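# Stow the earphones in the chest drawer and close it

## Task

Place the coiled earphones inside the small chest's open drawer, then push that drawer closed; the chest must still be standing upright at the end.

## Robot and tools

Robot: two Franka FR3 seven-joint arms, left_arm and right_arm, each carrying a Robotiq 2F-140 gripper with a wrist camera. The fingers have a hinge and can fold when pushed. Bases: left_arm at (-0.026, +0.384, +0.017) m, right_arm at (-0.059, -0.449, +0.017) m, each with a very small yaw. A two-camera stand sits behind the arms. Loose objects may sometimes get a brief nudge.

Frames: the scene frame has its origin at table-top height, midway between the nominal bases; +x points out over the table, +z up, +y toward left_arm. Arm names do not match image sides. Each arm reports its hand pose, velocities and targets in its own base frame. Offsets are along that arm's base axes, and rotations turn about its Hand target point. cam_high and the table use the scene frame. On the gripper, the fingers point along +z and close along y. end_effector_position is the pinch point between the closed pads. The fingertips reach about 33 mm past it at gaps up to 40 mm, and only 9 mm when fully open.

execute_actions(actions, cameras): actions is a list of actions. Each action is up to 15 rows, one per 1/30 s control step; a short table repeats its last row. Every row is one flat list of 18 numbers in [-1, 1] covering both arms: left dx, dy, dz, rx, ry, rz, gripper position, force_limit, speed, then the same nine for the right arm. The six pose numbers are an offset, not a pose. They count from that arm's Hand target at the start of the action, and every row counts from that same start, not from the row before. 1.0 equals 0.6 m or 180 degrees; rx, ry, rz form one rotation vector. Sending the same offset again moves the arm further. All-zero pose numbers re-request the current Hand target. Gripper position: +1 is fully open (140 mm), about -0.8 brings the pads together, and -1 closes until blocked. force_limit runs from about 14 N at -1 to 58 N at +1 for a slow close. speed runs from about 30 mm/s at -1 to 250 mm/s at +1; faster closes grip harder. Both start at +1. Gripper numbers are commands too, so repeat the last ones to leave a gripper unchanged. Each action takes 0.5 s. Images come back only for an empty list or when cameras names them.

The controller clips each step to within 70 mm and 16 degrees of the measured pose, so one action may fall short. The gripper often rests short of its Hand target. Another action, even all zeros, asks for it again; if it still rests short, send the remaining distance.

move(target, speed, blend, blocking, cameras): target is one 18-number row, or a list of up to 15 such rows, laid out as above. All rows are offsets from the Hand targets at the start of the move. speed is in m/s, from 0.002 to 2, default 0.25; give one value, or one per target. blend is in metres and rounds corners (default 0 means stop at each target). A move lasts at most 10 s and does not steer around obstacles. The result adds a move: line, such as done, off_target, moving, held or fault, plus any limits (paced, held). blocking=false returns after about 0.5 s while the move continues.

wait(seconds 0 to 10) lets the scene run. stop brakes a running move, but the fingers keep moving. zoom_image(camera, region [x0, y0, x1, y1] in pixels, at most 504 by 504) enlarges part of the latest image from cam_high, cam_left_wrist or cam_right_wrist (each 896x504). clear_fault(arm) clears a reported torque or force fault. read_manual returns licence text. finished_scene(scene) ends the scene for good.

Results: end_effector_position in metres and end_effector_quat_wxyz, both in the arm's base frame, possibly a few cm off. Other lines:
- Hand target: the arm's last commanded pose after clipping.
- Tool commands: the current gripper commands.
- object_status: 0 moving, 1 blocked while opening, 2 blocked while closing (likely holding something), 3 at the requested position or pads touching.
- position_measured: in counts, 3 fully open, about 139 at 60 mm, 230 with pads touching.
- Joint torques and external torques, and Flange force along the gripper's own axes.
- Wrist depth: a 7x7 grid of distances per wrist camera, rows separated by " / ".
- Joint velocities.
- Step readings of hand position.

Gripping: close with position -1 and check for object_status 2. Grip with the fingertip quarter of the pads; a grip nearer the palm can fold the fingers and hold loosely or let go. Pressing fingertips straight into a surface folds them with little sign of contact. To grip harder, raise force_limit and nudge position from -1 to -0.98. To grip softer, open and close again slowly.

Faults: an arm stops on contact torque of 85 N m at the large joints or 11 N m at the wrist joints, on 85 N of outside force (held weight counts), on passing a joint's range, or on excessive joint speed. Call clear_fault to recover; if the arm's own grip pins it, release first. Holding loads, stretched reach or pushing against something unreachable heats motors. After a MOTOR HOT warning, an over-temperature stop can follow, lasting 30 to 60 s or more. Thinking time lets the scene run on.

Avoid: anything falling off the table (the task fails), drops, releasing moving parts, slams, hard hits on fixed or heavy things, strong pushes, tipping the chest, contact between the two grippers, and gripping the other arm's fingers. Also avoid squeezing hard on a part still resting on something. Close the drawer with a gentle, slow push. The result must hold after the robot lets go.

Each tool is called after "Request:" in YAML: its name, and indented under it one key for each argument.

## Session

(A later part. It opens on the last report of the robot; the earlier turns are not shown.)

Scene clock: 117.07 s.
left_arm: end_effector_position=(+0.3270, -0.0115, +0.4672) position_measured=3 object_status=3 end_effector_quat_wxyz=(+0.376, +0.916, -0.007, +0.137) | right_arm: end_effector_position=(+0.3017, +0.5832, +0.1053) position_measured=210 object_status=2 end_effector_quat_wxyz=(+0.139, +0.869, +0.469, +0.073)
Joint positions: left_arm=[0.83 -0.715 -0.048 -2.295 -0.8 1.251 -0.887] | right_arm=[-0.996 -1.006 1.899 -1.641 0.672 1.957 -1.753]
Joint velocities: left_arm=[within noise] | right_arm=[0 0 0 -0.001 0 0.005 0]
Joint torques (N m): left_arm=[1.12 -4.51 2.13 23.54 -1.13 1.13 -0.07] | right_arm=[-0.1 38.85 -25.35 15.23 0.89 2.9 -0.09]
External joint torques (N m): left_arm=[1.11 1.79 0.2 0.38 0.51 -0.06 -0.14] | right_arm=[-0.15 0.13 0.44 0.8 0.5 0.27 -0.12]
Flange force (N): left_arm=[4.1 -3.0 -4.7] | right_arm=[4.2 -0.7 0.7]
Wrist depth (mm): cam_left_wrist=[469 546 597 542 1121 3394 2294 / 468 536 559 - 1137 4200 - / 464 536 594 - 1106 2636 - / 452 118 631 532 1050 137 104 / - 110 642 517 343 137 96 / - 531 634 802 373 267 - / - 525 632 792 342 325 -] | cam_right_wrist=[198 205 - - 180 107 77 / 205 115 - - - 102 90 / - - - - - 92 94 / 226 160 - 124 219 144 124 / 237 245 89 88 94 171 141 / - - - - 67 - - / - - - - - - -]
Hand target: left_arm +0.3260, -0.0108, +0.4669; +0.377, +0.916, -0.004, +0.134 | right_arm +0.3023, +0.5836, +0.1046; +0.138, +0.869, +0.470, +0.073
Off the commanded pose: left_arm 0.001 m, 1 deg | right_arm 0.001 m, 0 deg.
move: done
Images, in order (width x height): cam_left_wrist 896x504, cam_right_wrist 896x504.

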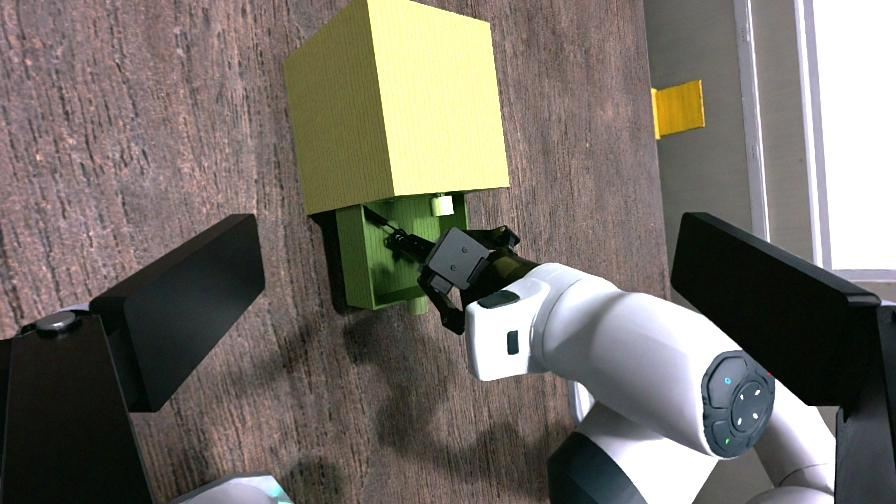

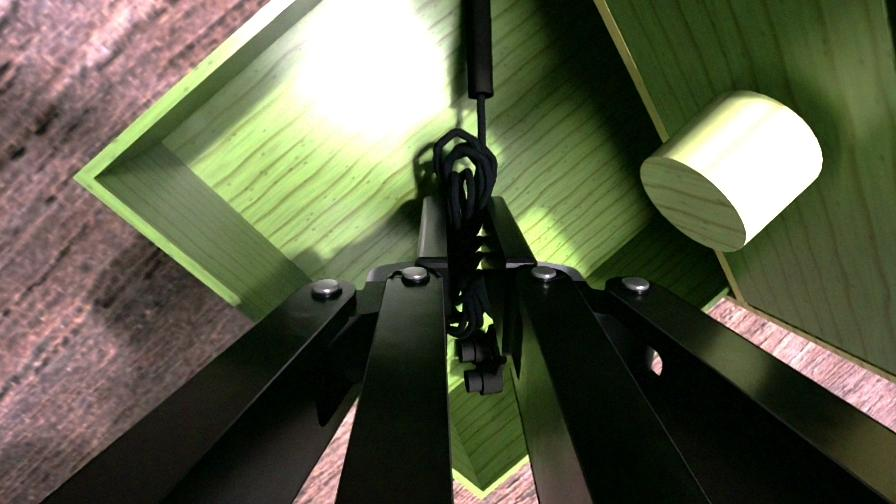

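Request:
move:
  target: [0,0,0,0,0,0,1,1,1,0.0017,0.0003,-0.0117,0,0,0,-1,-1,-1]
  speed: 0.02
  cameras: ["cam_left_wrist","cam_right_wrist"]

Scene clock: 118.13 s.
left_arm: end_effector_position=(+0.3270, -0.0115, +0.4672) position_measured=3 object_status=3 end_effector_quat_wxyz=(+0.376, +0.916, -0.007, +0.137) | right_arm: end_effector_position=(+0.3026, +0.5835, +0.0984) position_measured=210 object_status=2 end_effector_quat_wxyz=(+0.138, +0.869, +0.469, +0.073)
Joint positions: left_arm=[0.83 -0.715 -0.048 -2.295 -0.8 1.251 -0.887] | right_arm=[-1.003 -1.011 1.911 -1.643 0.676 1.969 -1.753]
Joint velocities: left_arm=[within noise] | right_arm=[-0.001 -0.001 0 0 -0.001 0.005 -0.001]
Joint torques (N m): left_arm=[1.1 -4.52 2.09 23.49 -1.13 1.14 -0.09] | right_arm=[-0.18 38.86 -25.56 15.09 0.86 2.99 -0.1]
External joint torques (N m): left_arm=[1.1 1.9 0.16 0.32 0.51 -0.04 -0.17] | right_arm=[-0.33 -0.24 0.26 0.61 0.46 0.34 -0.13]
Flange force (N): left_arm=[4.4 -3.2 -4.6] | right_arm=[4.1 -0.5 1.2]
Wrist depth (mm): cam_left_wrist=[468 540 603 772 1142 - 2429 / 468 533 572 - 1126 2753 - / 467 535 590 554 1092 3442 - / 454 118 627 543 1032 137 2406 / - 109 645 483 342 137 96 / - 529 635 802 357 270 - / - 527 634 794 344 324 -] | cam_right_wrist=[193 198 156 - - 101 77 / 200 128 164 - 194 104 85 / - - - 156 204 89 84 / 221 - - 136 212 195 117 / 230 238 89 94 94 161 134 / - - - - 67 - - / - - - - - - -]
Hand target: left_arm +0.3260, -0.0108, +0.4669; +0.377, +0.916, -0.004, +0.134 | right_arm +0.3033, +0.5838, +0.0976; +0.138, +0.869, +0.470, +0.073
Off the commanded pose: left_arm 0.001 m, 1 deg | right_arm 0.001 m, 0 deg.
move: done
Images, in order (width x height): cam_left_wrist 896x504, cam_right_wrist 896x504.

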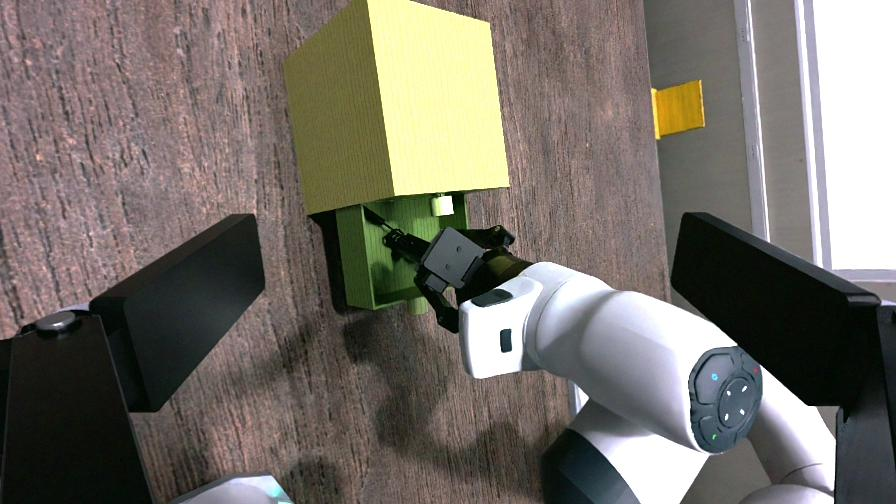

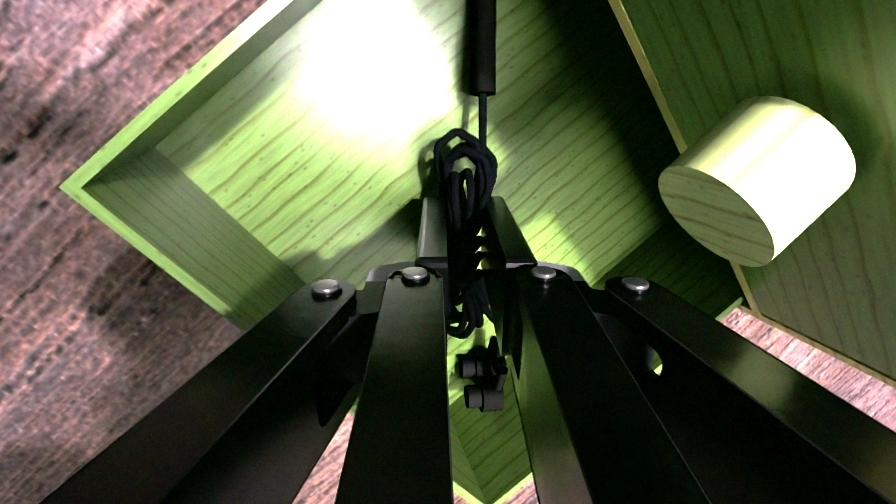

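Request:
move:
  target: [0,0,0,0,0,0,1,1,1,0.0008,-0.0003,-0.0075,0,0,0,-1,-1,-1]
  speed: 0.02
  cameras: ["cam_right_wrist"]

Scene clock: 119.30 s.
left_arm: end_effector_position=(+0.3270, -0.0115, +0.4672) position_measured=3 object_status=3 end_effector_quat_wxyz=(+0.376, +0.916, -0.007, +0.137) | right_arm: end_effector_position=(+0.3031, +0.5835, +0.0940) position_measured=210 object_status=2 end_effector_quat_wxyz=(+0.138, +0.869, +0.470, +0.073)
Joint positions: left_arm=[0.83 -0.715 -0.048 -2.295 -0.8 1.251 -0.887] | right_arm=[-1.006 -1.013 1.919 -1.645 0.677 1.978 -1.753]
Joint velocities: left_arm=[within noise] | right_arm=[-0.001 0.001 0.003 0 0 0.005 -0.002]
Joint torques (N m): left_arm=[1.15 -4.53 2.04 23.52 -1.15 1.13 -0.15] | right_arm=[-0.2 38.9 -24.86 15.03 0.82 2.91 -0.07]
External joint torques (N m): left_arm=[1.17 1.87 0.13 0.27 0.51 -0.07 -0.22] | right_arm=[-0.44 -0.11 0.77 0.6 0.41 0.27 -0.1]
Flange force (N): left_arm=[4.2 -3.0 -4.5] | right_arm=[5.0 -0.7 1.6]
Wrist depth (mm): cam_left_wrist=[466 540 616 - 1121 2608 - / 466 540 586 496 1137 2950 - / 468 539 594 542 1106 3644 - / 457 118 624 532 1032 136 2360 / - 109 635 486 342 137 96 / - 527 644 772 364 275 - / - 531 637 789 373 339 -] | cam_right_wrist=[190 194 - - 178 98 77 / 197 108 - - - 107 82 / - - - 173 - 86 81 / - - - 136 - 101 114 / 226 233 89 94 94 171 138 / - - - - 67 - - / - - - - - - -]
Hand target: left_arm +0.3260, -0.0108, +0.4669; +0.377, +0.916, -0.004, +0.134 | right_arm +0.3038, +0.5836, +0.0931; +0.138, +0.869, +0.470, +0.073
Off the commanded pose: left_arm 0.001 m, 1 deg | right_arm 0.001 m, 0 deg.
move: done
Images, in order (width x height): cam_right_wrist 896x504.

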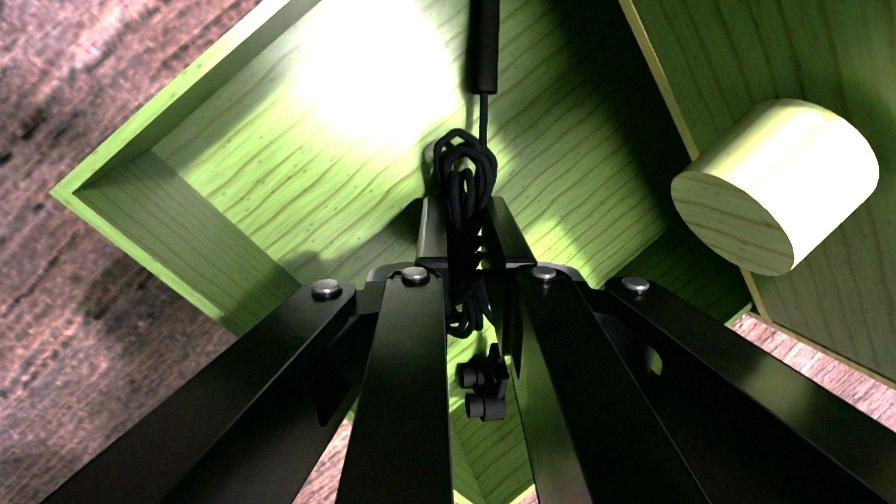

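Request:
execute_actions:
  actions:
    - [[0,0,0,0,0,0,1,1,1,0,0,0,0,0,0,-0.53,-1,-1]]
  cameras: ["cam_right_wrist"]

Scene clock: 120.43 s.
left_arm: end_effector_position=(+0.3270, -0.0115, +0.4672) position_measured=3 object_status=3 end_effector_quat_wxyz=(+0.376, +0.916, -0.007, +0.137) | right_arm: end_effector_position=(+0.3032, +0.5836, +0.0938) position_measured=196 object_status=3 end_effector_quat_wxyz=(+0.138, +0.869, +0.470, +0.073)
Joint positions: left_arm=[0.83 -0.715 -0.048 -2.295 -0.8 1.251 -0.887] | right_arm=[-1.007 -1.013 1.919 -1.645 0.677 1.979 -1.753]
Joint torques (N m): left_arm=[1.12 -4.5 2.08 23.49 -1.14 1.12 -0.07] | right_arm=[-0.13 39.12 -25.31 15.06 0.72 2.98 -0.01]
External joint torques (N m): left_arm=[1.14 1.78 0.19 0.35 0.51 -0.06 -0.15] | right_arm=[-0.29 0.12 0.32 0.7 0.31 0.35 -0.04]
Flange force (N): left_arm=[4.1 -3.0 -4.6] | right_arm=[4.0 -0.5 0.7]
Wrist depth (mm): cam_left_wrist=[468 542 590 553 1126 - 2723 / 471 535 599 - 1116 3812 - / 465 535 590 - 1111 2478 2693 / 456 118 610 535 1054 137 2555 / - 110 644 378 341 137 96 / - 531 632 774 359 272 - / - 526 634 802 344 332 -] | cam_right_wrist=[190 194 123 154 177 97 77 / 196 134 - - 185 108 82 / - 153 172 - 199 86 80 / - - - 125 136 152 112 / 226 231 90 123 - 94 135 / - - - - 67 - - / - - - - - - -]
Hand target: left_arm +0.3260, -0.0108, +0.4669; +0.377, +0.916, -0.004, +0.134 | right_arm +0.3038, +0.5836, +0.0931; +0.138, +0.869, +0.470, +0.073
Off the commanded pose: left_arm 0.001 m, 1 deg | right_arm 0.001 m, 0 deg.
Step readings (end_effector_position of left_arm | right_arm):
0: (+0.3270, -0.0115, +0.4672) | (+0.3032, +0.5836, +0.0940)
1: (+0.3270, -0.0115, +0.4672) | (+0.3032, +0.5836, +0.0940)
2: (+0.3270, -0.0115, +0.4672) | (+0.3032, +0.5836, +0.0940)
4: (+0.3270, -0.0115, +0.4672) | (+0.3032, +0.5836, +0.0940)
8: (+0.3270, -0.0115, +0.4672) | (+0.3032, +0.5836, +0.0939)
15: (+0.3270, -0.0115, +0.4672) | (+0.3031, +0.5836, +0.0939)
Images, in order (width x height): cam_right_wrist 896x504.

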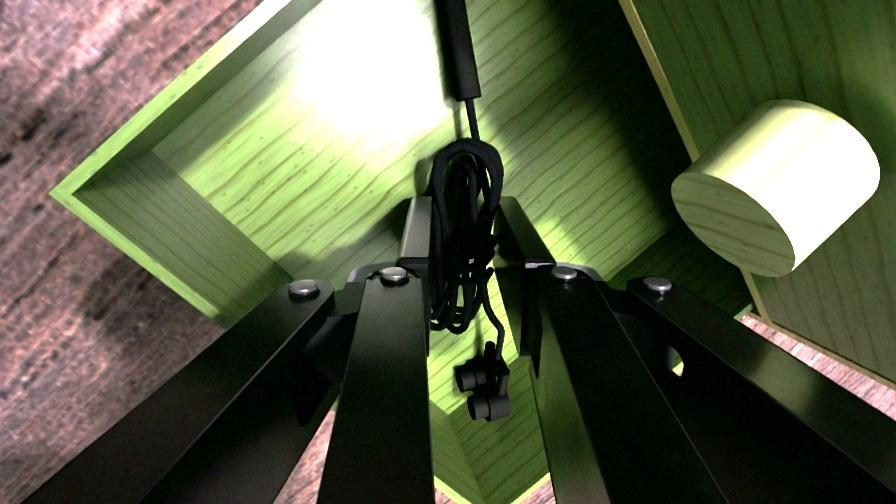

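Request:
move:
  target: [0,0,0,0,0,0,1,1,1,0,0,0.03,0,0,0,-0.53,-1,-1]
  speed: 0.03
  cameras: ["cam_right_wrist"]

Scene clock: 121.73 s.
left_arm: end_effector_position=(+0.3270, -0.0115, +0.4672) position_measured=3 object_status=3 end_effector_quat_wxyz=(+0.376, +0.916, -0.007, +0.137) | right_arm: end_effector_position=(+0.3043, +0.5837, +0.1096) position_measured=196 object_status=3 end_effector_quat_wxyz=(+0.137, +0.869, +0.469, +0.074)
Joint positions: left_arm=[0.83 -0.715 -0.048 -2.295 -0.8 1.251 -0.887] | right_arm=[-1.002 -0.996 1.9 -1.637 0.664 1.956 -1.753]
Joint velocities: left_arm=[within noise] | right_arm=[0 0.002 -0.001 0.001 -0.001 -0.005 -0.001]
Joint torques (N m): left_arm=[1.09 -4.55 2.09 23.52 -1.14 1.14 -0.05] | right_arm=[1.16 39.23 -25.79 16.14 0.25 2.48 -0.03]
External joint torques (N m): left_arm=[1.12 1.84 0.2 0.25 0.52 -0.06 -0.12] | right_arm=[1.06 0.48 -0.16 1.43 -0.15 -0.17 -0.06]
Flange force (N): left_arm=[3.9 -3.2 -4.4] | right_arm=[2.4 -1.5 -3.0]
Wrist depth (mm): cam_left_wrist=[468 539 603 - 1137 2155 2848 / 470 540 559 491 1137 2753 - / 468 541 593 505 1096 3022 - / 457 118 615 543 1041 137 2503 / - 110 635 720 342 137 96 / - 528 632 802 370 264 - / - 527 637 799 350 321 -] | cam_right_wrist=[202 210 162 - 120 99 76 / 210 136 175 181 - 102 90 / - 171 186 153 221 95 102 / 230 - 192 148 222 141 116 / 240 248 90 123 - 94 133 / - - - - 67 - - / - - - - - - -]
Hand target: left_arm +0.3260, -0.0108, +0.4669; +0.377, +0.916, -0.004, +0.134 | right_arm +0.3038, +0.5836, +0.1111; +0.138, +0.869, +0.470, +0.073
Off the commanded pose: left_arm 0.001 m, 1 deg | right_arm 0.002 m, 0 deg.
move: done
Images, in order (width x height): cam_right_wrist 896x504.

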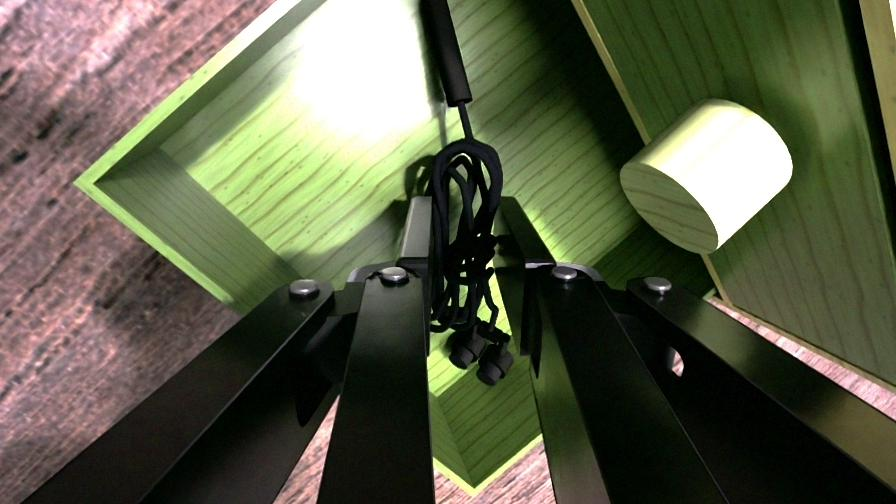

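Request:
move:
  target:
    - [0,0,0,0,0,0,1,1,1,0.0008,0,-0.0165,0,0,0,-0.53,-1,-1]
    - [0,0,0,0,0,0,1,1,1,0.0008,0,-0.0165,0,0,0,-0.42,-1,-1]
  speed: 0.03
  cameras: ["cam_right_wrist"]

Scene clock: 123.97 s.
left_arm: end_effector_position=(+0.3270, -0.0115, +0.4672) position_measured=3 object_status=3 end_effector_quat_wxyz=(+0.376, +0.916, -0.007, +0.137) | right_arm: end_effector_position=(+0.3038, +0.5834, +0.1020) position_measured=182 object_status=0 end_effector_quat_wxyz=(+0.138, +0.869, +0.470, +0.073)
Joint positions: left_arm=[0.83 -0.715 -0.048 -2.295 -0.8 1.251 -0.887] | right_arm=[-1.005 -1.003 1.911 -1.641 0.667 1.967 -1.753]
Joint torques (N m): left_arm=[1.14 -4.58 2.07 23.54 -1.14 1.11 -0.04] | right_arm=[-0.13 39.02 -25.13 15.25 0.79 2.97 0.01]
External joint torques (N m): left_arm=[1.13 1.82 0.12 0.32 0.51 -0.08 -0.12] | right_arm=[-0.21 0.11 0.5 0.68 0.4 0.32 -0.02]
Flange force (N): left_arm=[4.1 -3.1 -4.5] | right_arm=[4.0 -0.7 0.9]
Wrist depth (mm): cam_left_wrist=[468 545 606 - 1106 - - / 468 541 594 535 1116 3260 2118 / 469 533 599 533 1111 2784 2338 / 453 118 626 502 1063 137 106 / - 109 645 477 343 137 96 / - 531 635 794 369 271 - / - 526 629 782 341 329 -] | cam_right_wrist=[195 203 156 - - 100 78 / 203 113 - - - 106 88 / - - - 177 - 89 91 / 223 - 180 136 119 111 116 / 233 236 94 197 115 93 134 / - - - 216 67 - - / - - - - - - -]
Hand target: left_arm +0.3260, -0.0108, +0.4669; +0.377, +0.916, -0.004, +0.134 | right_arm +0.3043, +0.5836, +0.1012; +0.138, +0.869, +0.470, +0.073
Off the commanded pose: left_arm 0.001 m, 1 deg | right_arm 0.001 m, 0 deg.
move: done
Images, in order (width x height): cam_right_wrist 896x504.

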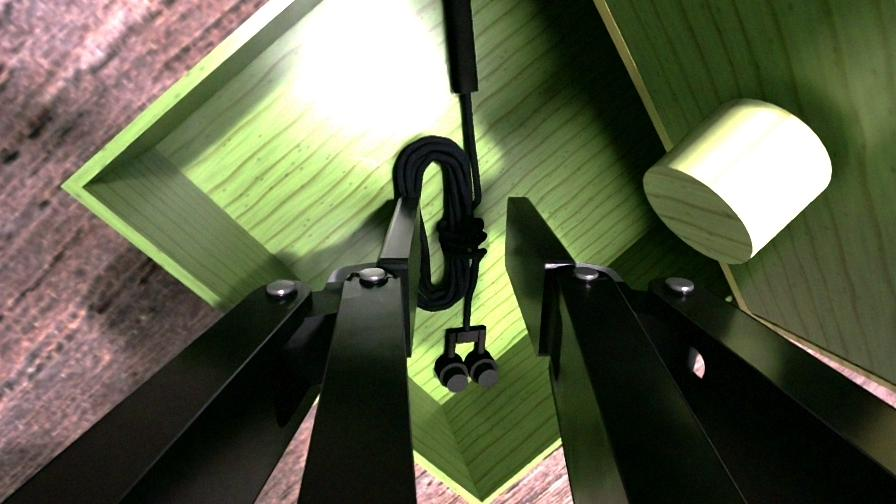

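Request:
move:
  target:
    - [0,0,0,0,0,0,1,1,1,-0.0066,-0.0006,0.0333,0,0,0,-0.42,-1,-1]
    - [0,0,0,0,0,0,1,1,1,-0.045,-0.0044,0.2633,0.0548,0.0837,0,-0.42,-1,-1]
  speed: [0.06,0.15]
  blend: [0.01,0]
  cameras: ["cam_left_wrist","cam_right_wrist"]

Scene clock: 129.03 s.
left_arm: end_effector_position=(+0.3270, -0.0115, +0.4672) position_measured=3 object_status=3 end_effector_quat_wxyz=(+0.376, +0.916, -0.007, +0.137) | right_arm: end_effector_position=(+0.2779, +0.5815, +0.2588) position_measured=182 object_status=3 end_effector_quat_wxyz=(-0.001, +0.881, +0.473, +0.000)
Joint positions: left_arm=[0.83 -0.715 -0.048 -2.295 -0.8 1.251 -0.887] | right_arm=[-1.029 -0.662 1.822 -1.568 0.648 1.722 -1.813]
Joint velocities: left_arm=[within noise] | right_arm=[-0.001 0.001 -0.001 0 0 -0.005 -0.001]
Joint torques (N m): left_arm=[1.09 -4.54 2.08 23.52 -1.14 1.13 -0.07] | right_arm=[0.31 32.1 -18.21 21.71 0.77 2.37 -0.24]
External joint torques (N m): left_arm=[1.09 1.69 0.16 0.41 0.5 -0.06 -0.15] | right_arm=[0.14 0.13 0.46 1.73 -0.13 -0.25 -0.24]
Flange force (N): left_arm=[4.0 -2.8 -4.6] | right_arm=[9.0 -1.1 -3.8]
Wrist depth (mm): cam_left_wrist=[469 539 601 562 1142 2723 - / 468 540 571 - 1121 2881 - / 466 534 594 - 1101 2118 - / 457 118 610 921 436 137 253 / - 109 642 810 949 128 96 / - 527 632 807 1028 898 - / - 528 632 792 1082 4062 -] | cam_right_wrist=[380 382 379 322 217 190 190 / 394 401 398 - 255 200 200 / 418 422 424 - 344 216 427 / 443 445 439 136 141 450 452 / 471 - 94 468 115 93 479 / - - - 503 67 - - / - - - 538 - - -]
Hand target: left_arm +0.3260, -0.0108, +0.4669; +0.377, +0.916, -0.004, +0.134 | right_arm +0.2773, +0.5810, +0.2592; +0.000, +0.880, +0.476, -0.001
Off the commanded pose: left_arm 0.001 m, 1 deg | right_arm 0.001 m, 0 deg.
move: done
Images, in order (width x height): cam_left_wrist 896x504, cam_right_wrist 896x504.

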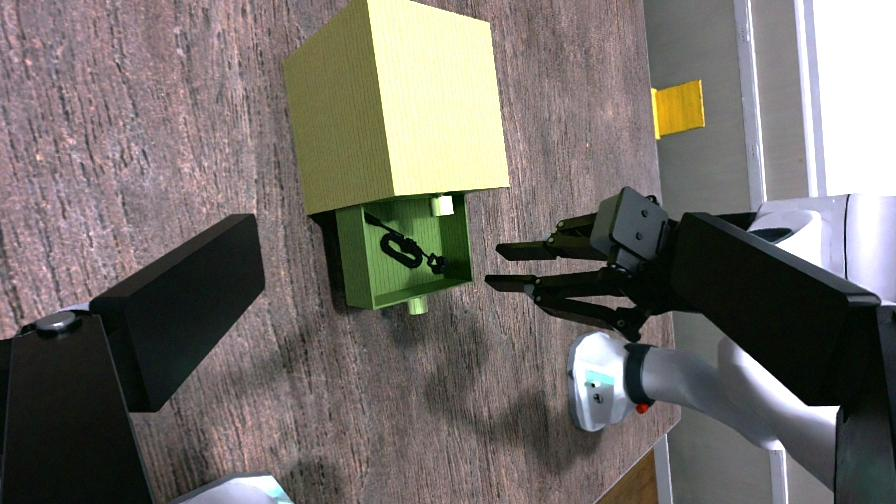

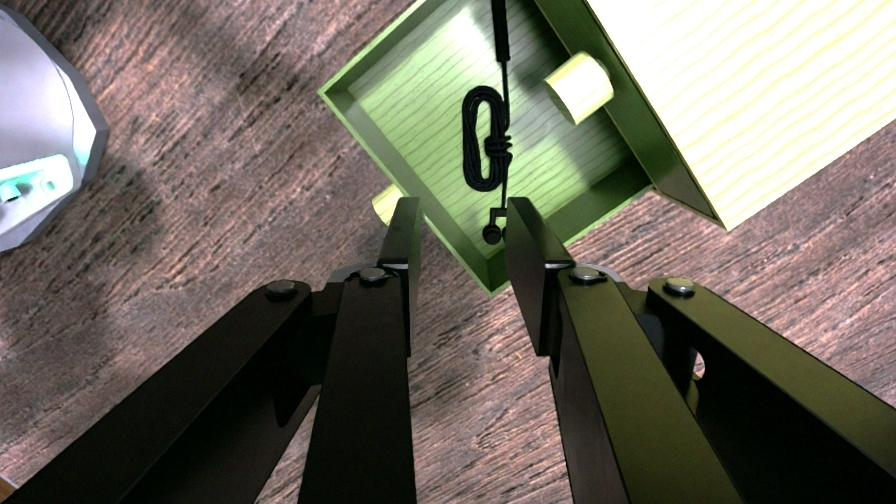

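Request:
move:
  target:
    - [0,0,0,0,0,0,1,1,1,-0.1925,-0.0193,-0.098,0.0735,-0.1233,-0.2819,-1,-1,-0.5]
    - [0,0,0,0,0,0,1,1,1,-0.1925,-0.0193,-0.253,0.0735,-0.1233,-0.2819,-1,-1,-0.5]
  speed: [0.3,0.12]
  blend: [0.01,0]
  cameras: ["cam_left_wrist","cam_right_wrist"]

Scene clock: 132.80 s.
left_arm: end_effector_position=(+0.3270, -0.0115, +0.4672) position_measured=3 object_status=3 end_effector_quat_wxyz=(+0.376, +0.916, -0.007, +0.137) | right_arm: end_effector_position=(+0.1604, +0.5687, +0.1067) position_measured=232 object_status=3 end_effector_quat_wxyz=(-0.007, +0.976, +0.049, +0.214)
Joint positions: left_arm=[0.83 -0.715 -0.048 -2.295 -0.8 1.251 -0.887] | right_arm=[-0.345 -1.403 1.567 -2.088 1.149 1.993 -0.888]
Joint velocities: left_arm=[within noise] | right_arm=[0.001 0 0 0 0.005 0.001 0.004]
Joint torques (N m): left_arm=[1.12 -4.52 2.06 23.49 -1.12 1.13 -0.1] | right_arm=[-0.14 27.28 -31.96 4.62 0.93 3.47 0.26]
External joint torques (N m): left_arm=[1.15 1.71 0.17 0.36 0.52 -0.06 -0.18] | right_arm=[-0.22 -0.09 -0.13 0.48 0.5 0.26 0.25]
Flange force (N): left_arm=[3.9 -2.8 -4.5] | right_arm=[0.3 -2.1 1.0]
Wrist depth (mm): cam_left_wrist=[471 540 601 935 1116 - - / 468 541 556 - 1111 2294 - / 464 539 589 543 1116 3872 2478 / 454 118 613 876 1092 137 107 / - 110 635 802 1037 128 96 / - 531 637 621 1016 911 - / - 527 637 770 420 807 -] | cam_right_wrist=[276 277 282 - 198 282 285 / 274 275 275 277 279 280 281 / 271 272 273 274 275 276 278 / 269 269 270 123 273 274 276 / 266 266 - 88 88 272 272 / 263 - - - 70 - 271 / - - - - - - -]
Hand target: left_arm +0.3260, -0.0108, +0.4669; +0.377, +0.916, -0.004, +0.134 | right_arm +0.1618, +0.5694, +0.1074; -0.010, +0.975, +0.045, +0.215
Off the commanded pose: left_arm 0.001 m, 1 deg | right_arm 0.002 m, 1 deg.
move: done
Images, in order (width x height): cam_left_wrist 896x504, cam_right_wrist 896x504.

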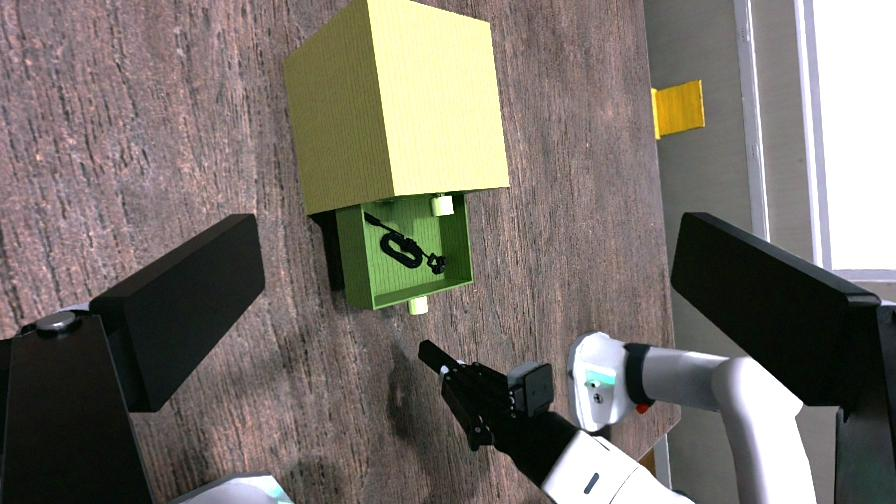

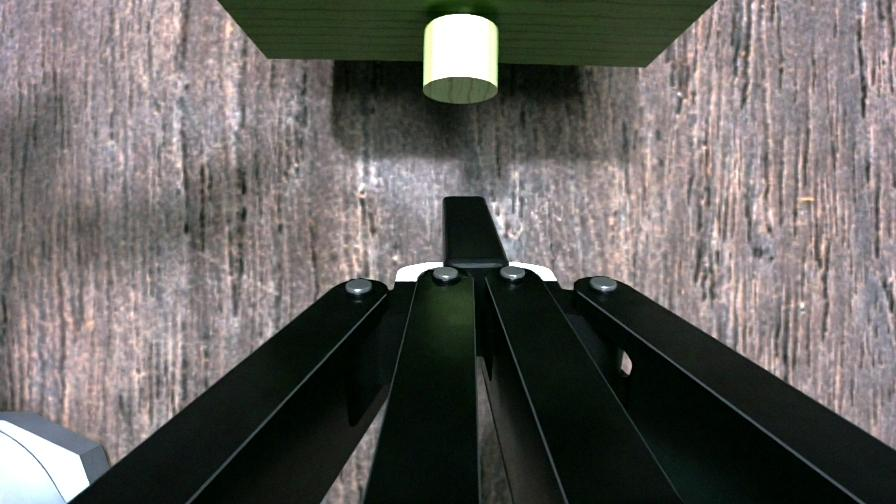

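Request:
move:
  target:
    - [0,0,0,0,0,0,1,1,1,0.0465,0.0041,0,0,0,0,-1,-1,-0.5]
    - [0,0,0,0,0,0,1,1,1,0.0830,0.0073,0,0,0,0,-1,-1,-0.5]
  speed: [0.08,0.03]
  blend: [0.005,0]
  cameras: ["cam_left_wrist","cam_right_wrist"]

Scene clock: 135.83 s.
left_arm: end_effector_position=(+0.3270, -0.0115, +0.4672) position_measured=3 object_status=3 end_effector_quat_wxyz=(+0.376, +0.916, -0.007, +0.137) | right_arm: end_effector_position=(+0.2100, +0.5732, +0.1075) position_measured=232 object_status=3 end_effector_quat_wxyz=(-0.009, +0.976, +0.042, +0.215)
Joint positions: left_arm=[0.83 -0.715 -0.048 -2.295 -0.8 1.251 -0.887] | right_arm=[-0.456 -1.392 1.579 -2.054 1.168 2.024 -0.951]
Joint velocities: left_arm=[within noise] | right_arm=[-0.001 0 0 -0.002 0.001 0 -0.005]
Joint torques (N m): left_arm=[1.13 -4.56 2.03 23.5 -1.13 1.12 -0.08] | right_arm=[-1.06 28.47 -31.64 5 0.95 3.84 -0.19]
External joint torques (N m): left_arm=[1.15 1.71 0.13 0.34 0.51 -0.07 -0.16] | right_arm=[-1.34 0.12 0.47 0.48 0.43 0.56 -0.2]
Flange force (N): left_arm=[3.9 -2.9 -4.4] | right_arm=[3.1 -3.7 3.9]
Wrist depth (mm): cam_left_wrist=[469 542 606 876 1106 - - / 469 540 552 - 1106 2753 2383 / 469 535 587 857 1121 2503 2693 / 455 118 626 879 1111 137 1967 / - 109 639 753 1037 128 96 / - 531 634 751 472 935 - / - 525 635 794 399 388 -] | cam_right_wrist=[280 282 205 199 - 287 284 / 277 279 - 152 - 282 280 / 274 275 275 276 276 277 278 / 271 271 272 123 273 274 274 / 268 268 - 88 88 272 272 / 266 - - - 70 - 270 / - - - - - - -]
Hand target: left_arm +0.3260, -0.0108, +0.4669; +0.377, +0.916, -0.004, +0.134 | right_arm +0.2116, +0.5738, +0.1074; -0.010, +0.975, +0.045, +0.215
Off the commanded pose: left_arm 0.001 m, 1 deg | right_arm 0.002 m, 0 deg.
move: done
Images, in order (width x height): cam_left_wrist 896x504, cam_right_wrist 896x504.

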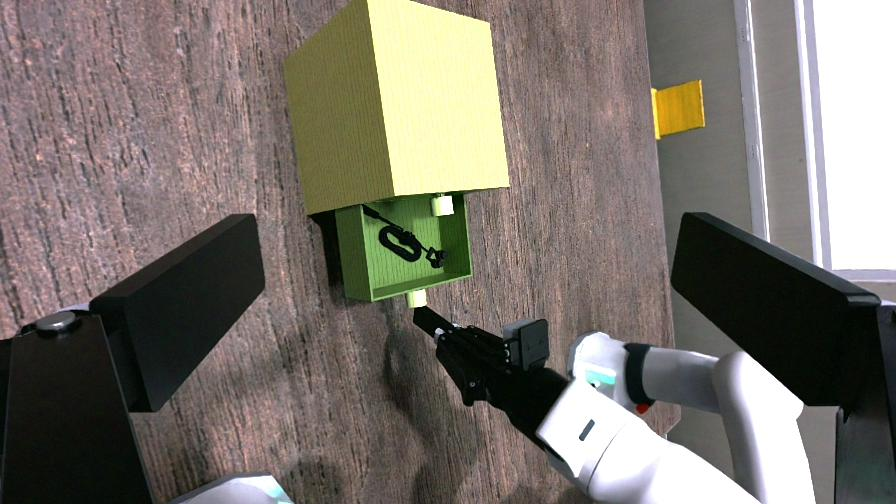

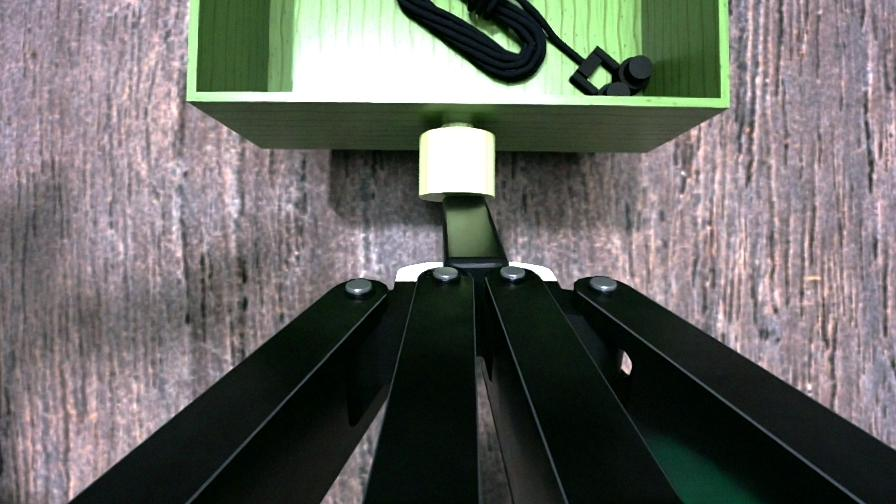

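Request:
move:
  target: [0,0,0,0,0,0,1,1,1,0.1494,0.0131,0,0,0,0,-1,-1,-0.5]
  speed: 0.045
  cameras: ["cam_left_wrist","cam_right_wrist"]

Scene clock: 138.97 s.
left_arm: end_effector_position=(+0.3270, -0.0115, +0.4672) position_measured=3 object_status=3 end_effector_quat_wxyz=(+0.376, +0.916, -0.007, +0.137) | right_arm: end_effector_position=(+0.3009, +0.5802, +0.1069) position_measured=232 object_status=3 end_effector_quat_wxyz=(-0.008, +0.976, +0.042, +0.215)
Joint positions: left_arm=[0.83 -0.715 -0.048 -2.295 -0.8 1.251 -0.887] | right_arm=[-0.679 -1.375 1.61 -1.952 1.196 2.066 -1.07]
Joint velocities: left_arm=[within noise] | right_arm=[-0.001 0 0.001 -0.001 0.001 0 -0.007]
Joint torques (N m): left_arm=[1.13 -4.6 2.05 23.49 -1.14 1.13 -0.15] | right_arm=[-0.08 31.87 -32.34 6 1.15 3.78 -0.17]
External joint torques (N m): left_arm=[1.14 1.78 0.12 0.29 0.51 -0.06 -0.22] | right_arm=[-0.2 0.84 0.15 1.13 0.55 0.43 -0.18]
Flange force (N): left_arm=[4.0 -2.9 -4.3] | right_arm=[2.3 -3.1 1.8]
Wrist depth (mm): cam_left_wrist=[470 541 591 852 1158 - - / 466 538 580 482 1126 3059 - / 468 535 596 540 1101 2784 - / 454 118 645 755 1096 136 107 / - 109 644 751 398 128 96 / - 526 640 799 399 347 - / - 531 637 797 406 339 -] | cam_right_wrist=[280 165 198 - - 150 285 / 277 277 - - 167 279 282 / 275 275 276 278 277 277 278 / 272 272 273 123 274 274 275 / 269 270 - 88 88 272 271 / 266 - - - 70 - 270 / - - - - - - -]
Hand target: left_arm +0.3260, -0.0108, +0.4669; +0.377, +0.916, -0.004, +0.134 | right_arm +0.3012, +0.5816, +0.1074; -0.010, +0.975, +0.045, +0.215
Off the commanded pose: left_arm 0.001 m, 1 deg | right_arm 0.002 m, 0 deg.
move: done
Images, in order (width x height): cam_left_wrist 896x504, cam_right_wrist 896x504.

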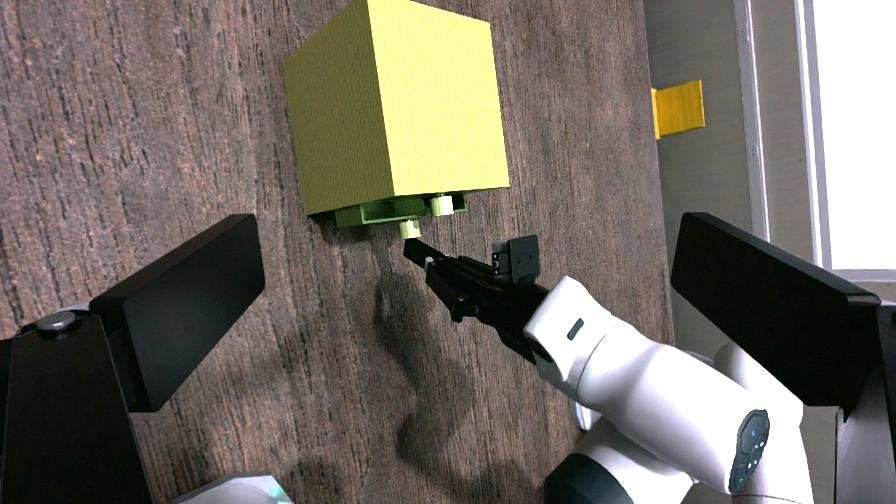

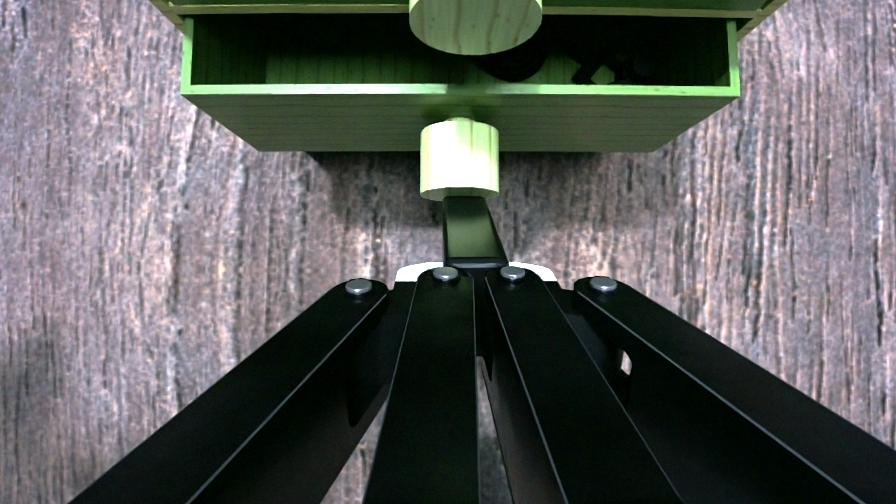

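Request:
move:
  target: [0,0,0,0,0,0,1,1,1,0.0233,0.0020,0,0,0,0,-1,-1,-0.5]
  speed: 0.03
  cameras: ["cam_left_wrist","cam_right_wrist"]

Scene clock: 140.20 s.
left_arm: end_effector_position=(+0.3270, -0.0115, +0.4672) position_measured=3 object_status=3 end_effector_quat_wxyz=(+0.376, +0.916, -0.007, +0.137) | right_arm: end_effector_position=(+0.3147, +0.5815, +0.1069) position_measured=232 object_status=3 end_effector_quat_wxyz=(-0.008, +0.976, +0.042, +0.215)
Joint positions: left_arm=[0.83 -0.715 -0.048 -2.295 -0.8 1.251 -0.887] | right_arm=[-0.715 -1.375 1.614 -1.931 1.202 2.069 -1.086]
Joint velocities: left_arm=[within noise] | right_arm=[-0.002 -0.001 -0.001 0 0 0.001 -0.005]
Joint torques (N m): left_arm=[1.09 -4.55 2.05 23.47 -1.15 1.13 -0.07] | right_arm=[-0.24 32.17 -32.55 5.97 1.15 3.76 -0.17]
External joint torques (N m): left_arm=[1.05 1.82 0.06 0.25 0.49 -0.07 -0.14] | right_arm=[-0.24 0.59 -0.09 1.16 0.54 0.42 -0.18]
Flange force (N): left_arm=[4.1 -3.0 -4.2] | right_arm=[2.5 -3.3 1.6]
Wrist depth (mm): cam_left_wrist=[467 540 597 - 1116 - - / 465 540 594 - 1111 2383 - / 466 536 590 - 1121 3540 - / 454 119 644 729 1037 137 108 / - 109 649 784 395 128 96 / - 527 635 807 416 339 - / - 527 634 787 935 335 -] | cam_right_wrist=[280 125 126 85 118 118 284 / 279 277 167 101 - 280 282 / 274 275 275 158 277 278 278 / 272 272 273 124 274 274 275 / 269 270 - 88 88 272 272 / 266 - - - 70 - 270 / - - - - - - -]
Hand target: left_arm +0.3260, -0.0108, +0.4669; +0.377, +0.916, -0.004, +0.134 | right_arm +0.3152, +0.5828, +0.1074; -0.010, +0.975, +0.045, +0.215
Off the commanded pose: left_arm 0.001 m, 1 deg | right_arm 0.001 m, 0 deg.
move: done
Images, in order (width x height): cam_left_wrist 896x504, cam_right_wrist 896x504.

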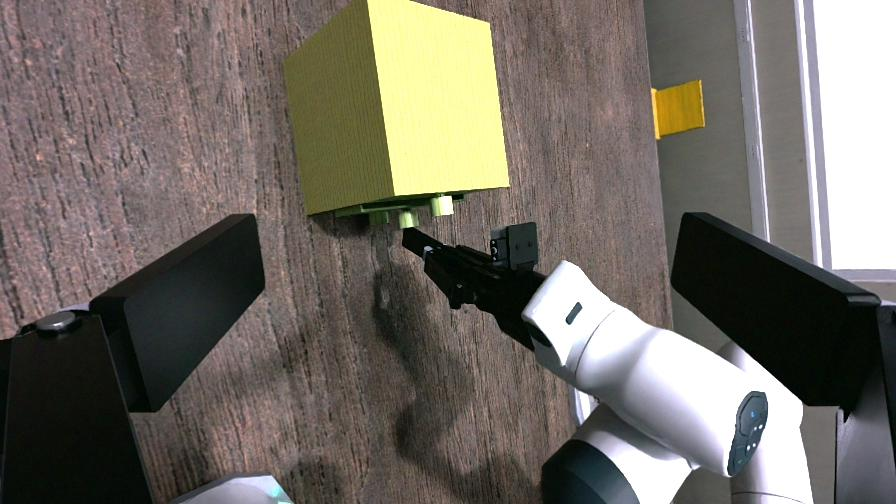

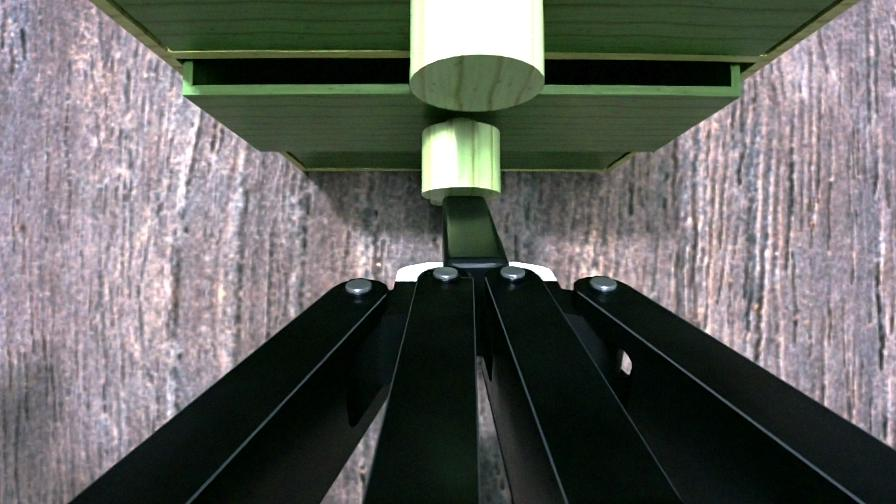

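Request:
move:
  target: [0,0,0,0,0,0,1,1,1,0.0166,0.0015,0,0,0,0,-1,-1,-0.5]
  speed: 0.02
  cameras: ["cam_right_wrist"]

Scene clock: 141.60 s.
left_arm: end_effector_position=(+0.3270, -0.0115, +0.4672) position_measured=3 object_status=3 end_effector_quat_wxyz=(+0.376, +0.916, -0.007, +0.137) | right_arm: end_effector_position=(+0.3244, +0.5824, +0.1068) position_measured=232 object_status=3 end_effector_quat_wxyz=(-0.008, +0.976, +0.042, +0.215)
Joint positions: left_arm=[0.83 -0.715 -0.048 -2.295 -0.8 1.251 -0.887] | right_arm=[-0.741 -1.375 1.617 -1.915 1.205 2.07 -1.097]
Joint velocities: left_arm=[within noise] | right_arm=[0 0 -0.001 0 0 0 -0.007]
Joint torques (N m): left_arm=[1.09 -4.59 2.04 23.51 -1.15 1.12 -0.08] | right_arm=[-0.21 32.36 -32.56 5.99 1.18 3.82 -0.13]
External joint torques (N m): left_arm=[1.11 1.63 0.14 0.4 0.49 -0.07 -0.16] | right_arm=[-0.23 0.33 0.03 1.14 0.56 0.47 -0.14]
Flange force (N): left_arm=[3.9 -2.7 -4.5] | right_arm=[2.2 -3.3 2.0]
Wrist depth (mm): cam_left_wrist=[470 541 599 - 1126 - 2100 / 467 542 557 580 1142 2950 2555 / 467 538 596 507 1111 3097 - / 455 118 639 606 1054 137 107 / - 109 632 772 393 128 96 / - 527 635 799 429 337 - / - 526 634 787 388 385 -] | cam_right_wrist=[- 107 114 85 107 113 112 / 278 276 - 87 90 183 282 / 274 275 274 158 275 277 279 / 272 272 273 123 274 274 274 / 269 270 - 88 88 272 272 / 267 - - - 70 - 270 / - - - - - - -]
Hand target: left_arm +0.3260, -0.0108, +0.4669; +0.377, +0.916, -0.004, +0.134 | right_arm +0.3251, +0.5837, +0.1074; -0.010, +0.975, +0.045, +0.215
Off the commanded pose: left_arm 0.001 m, 1 deg | right_arm 0.002 m, 0 deg.
move: done
Images, in order (width x height): cam_right_wrist 896x504.

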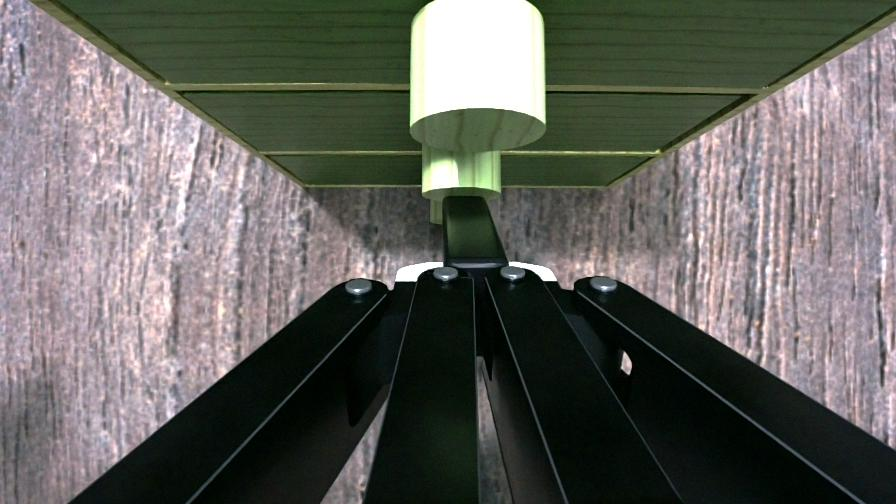

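Request:
move:
  target: [0,0,0,0,0,0,1,1,1,0.005,0.0004,0,0,0,0,-1,-1,-0.5]
  speed: 0.01
  cameras: ["cam_right_wrist"]

Request:
zoom_image:
  camera: "cam_right_wrist"
  region: [150, 0, 780, 220]

Scene clock: 142.47 s.
left_arm: end_effector_position=(+0.3270, -0.0115, +0.4672) position_measured=3 object_status=3 end_effector_quat_wxyz=(+0.376, +0.916, -0.007, +0.137) | right_arm: end_effector_position=(+0.3251, +0.5835, +0.1066) position_measured=232 object_status=3 end_effector_quat_wxyz=(-0.008, +0.976, +0.043, +0.214)
Joint positions: left_arm=[0.83 -0.715 -0.048 -2.295 -0.8 1.251 -0.887] | right_arm=[-0.746 -1.375 1.617 -1.91 1.207 2.068 -1.101]
Joint velocities: left_arm=[within noise] | right_arm=[-0.001 0 -0.001 0.003 0.001 -0.001 -0.004]
Joint torques (N m): left_arm=[1.16 -4.52 2.09 23.52 -1.15 1.11 -0.1] | right_arm=[-2.63 31.91 -32.69 5.65 1.25 4.25 -0.2]
External joint torques (N m): left_arm=[1.18 1.92 0.19 0.29 0.5 -0.07 -0.17] | right_arm=[-2.68 -0.25 -0.06 0.8 0.64 0.89 -0.22]
Flange force (N): left_arm=[4.3 -3.2 -4.7] | right_arm=[7.1 -6.0 5.9]
Wrist depth (mm): cam_left_wrist=[468 539 603 863 1142 - - / 466 539 566 472 1092 2664 2429 / 468 534 586 579 1101 3097 - / 457 118 642 601 1037 137 2581 / - 110 634 774 390 128 96 / - 527 640 799 928 335 - / - 529 634 799 392 379 -] | cam_right_wrist=[112 112 113 85 105 111 110 / 277 278 - 85 141 160 280 / 274 274 276 163 276 277 278 / 271 271 273 124 273 274 275 / 269 270 - 88 88 272 272 / 266 - - - 70 - 269 / - - - - - - -]
Hand target: left_arm +0.3260, -0.0108, +0.4669; +0.377, +0.916, -0.004, +0.134 | right_arm +0.3281, +0.5840, +0.1074; -0.010, +0.975, +0.045, +0.215
Off the commanded pose: left_arm 0.001 m, 1 deg | right_arm 0.003 m, 0 deg.
move: done
Images, in order (width x height): cam_right_wrist 896x504.

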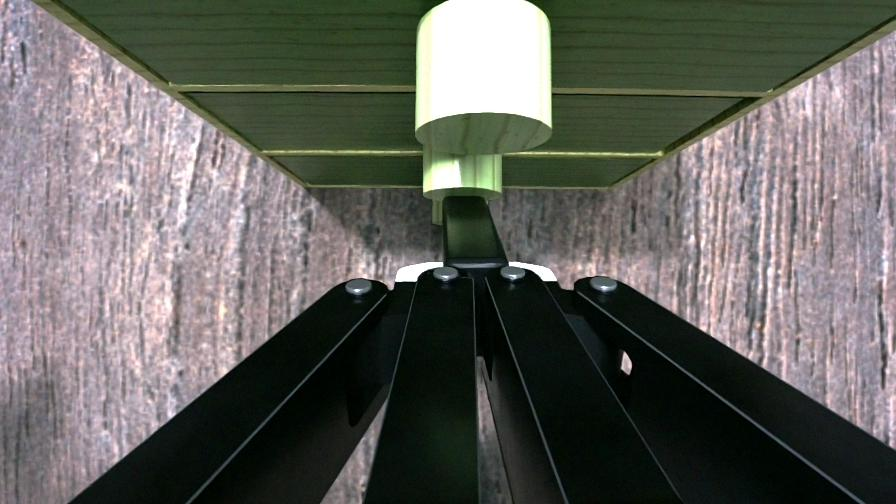

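Region (150, 0, 780, 220) is 630x220 pixels. A region can be at most 504 by 504 pixels.

Request:
zoom_image:
  camera: "cam_right_wrist"
  region: [150, 40, 470, 240]

Request:
zoom_image:
  camera: "cam_right_wrist"
  region: [470, 40, 790, 240]

Scaled by 1.575 from the camera's 896x504 image, which has a finer 1280x720 frame.

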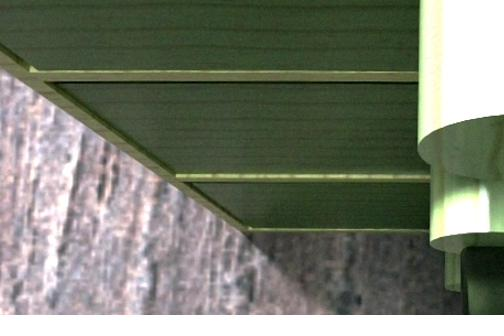

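Scaled by 1.575 from the camera's 896x504 image, which has a finer 1280x720 frame.

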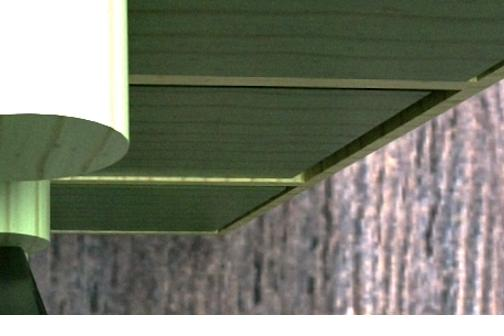

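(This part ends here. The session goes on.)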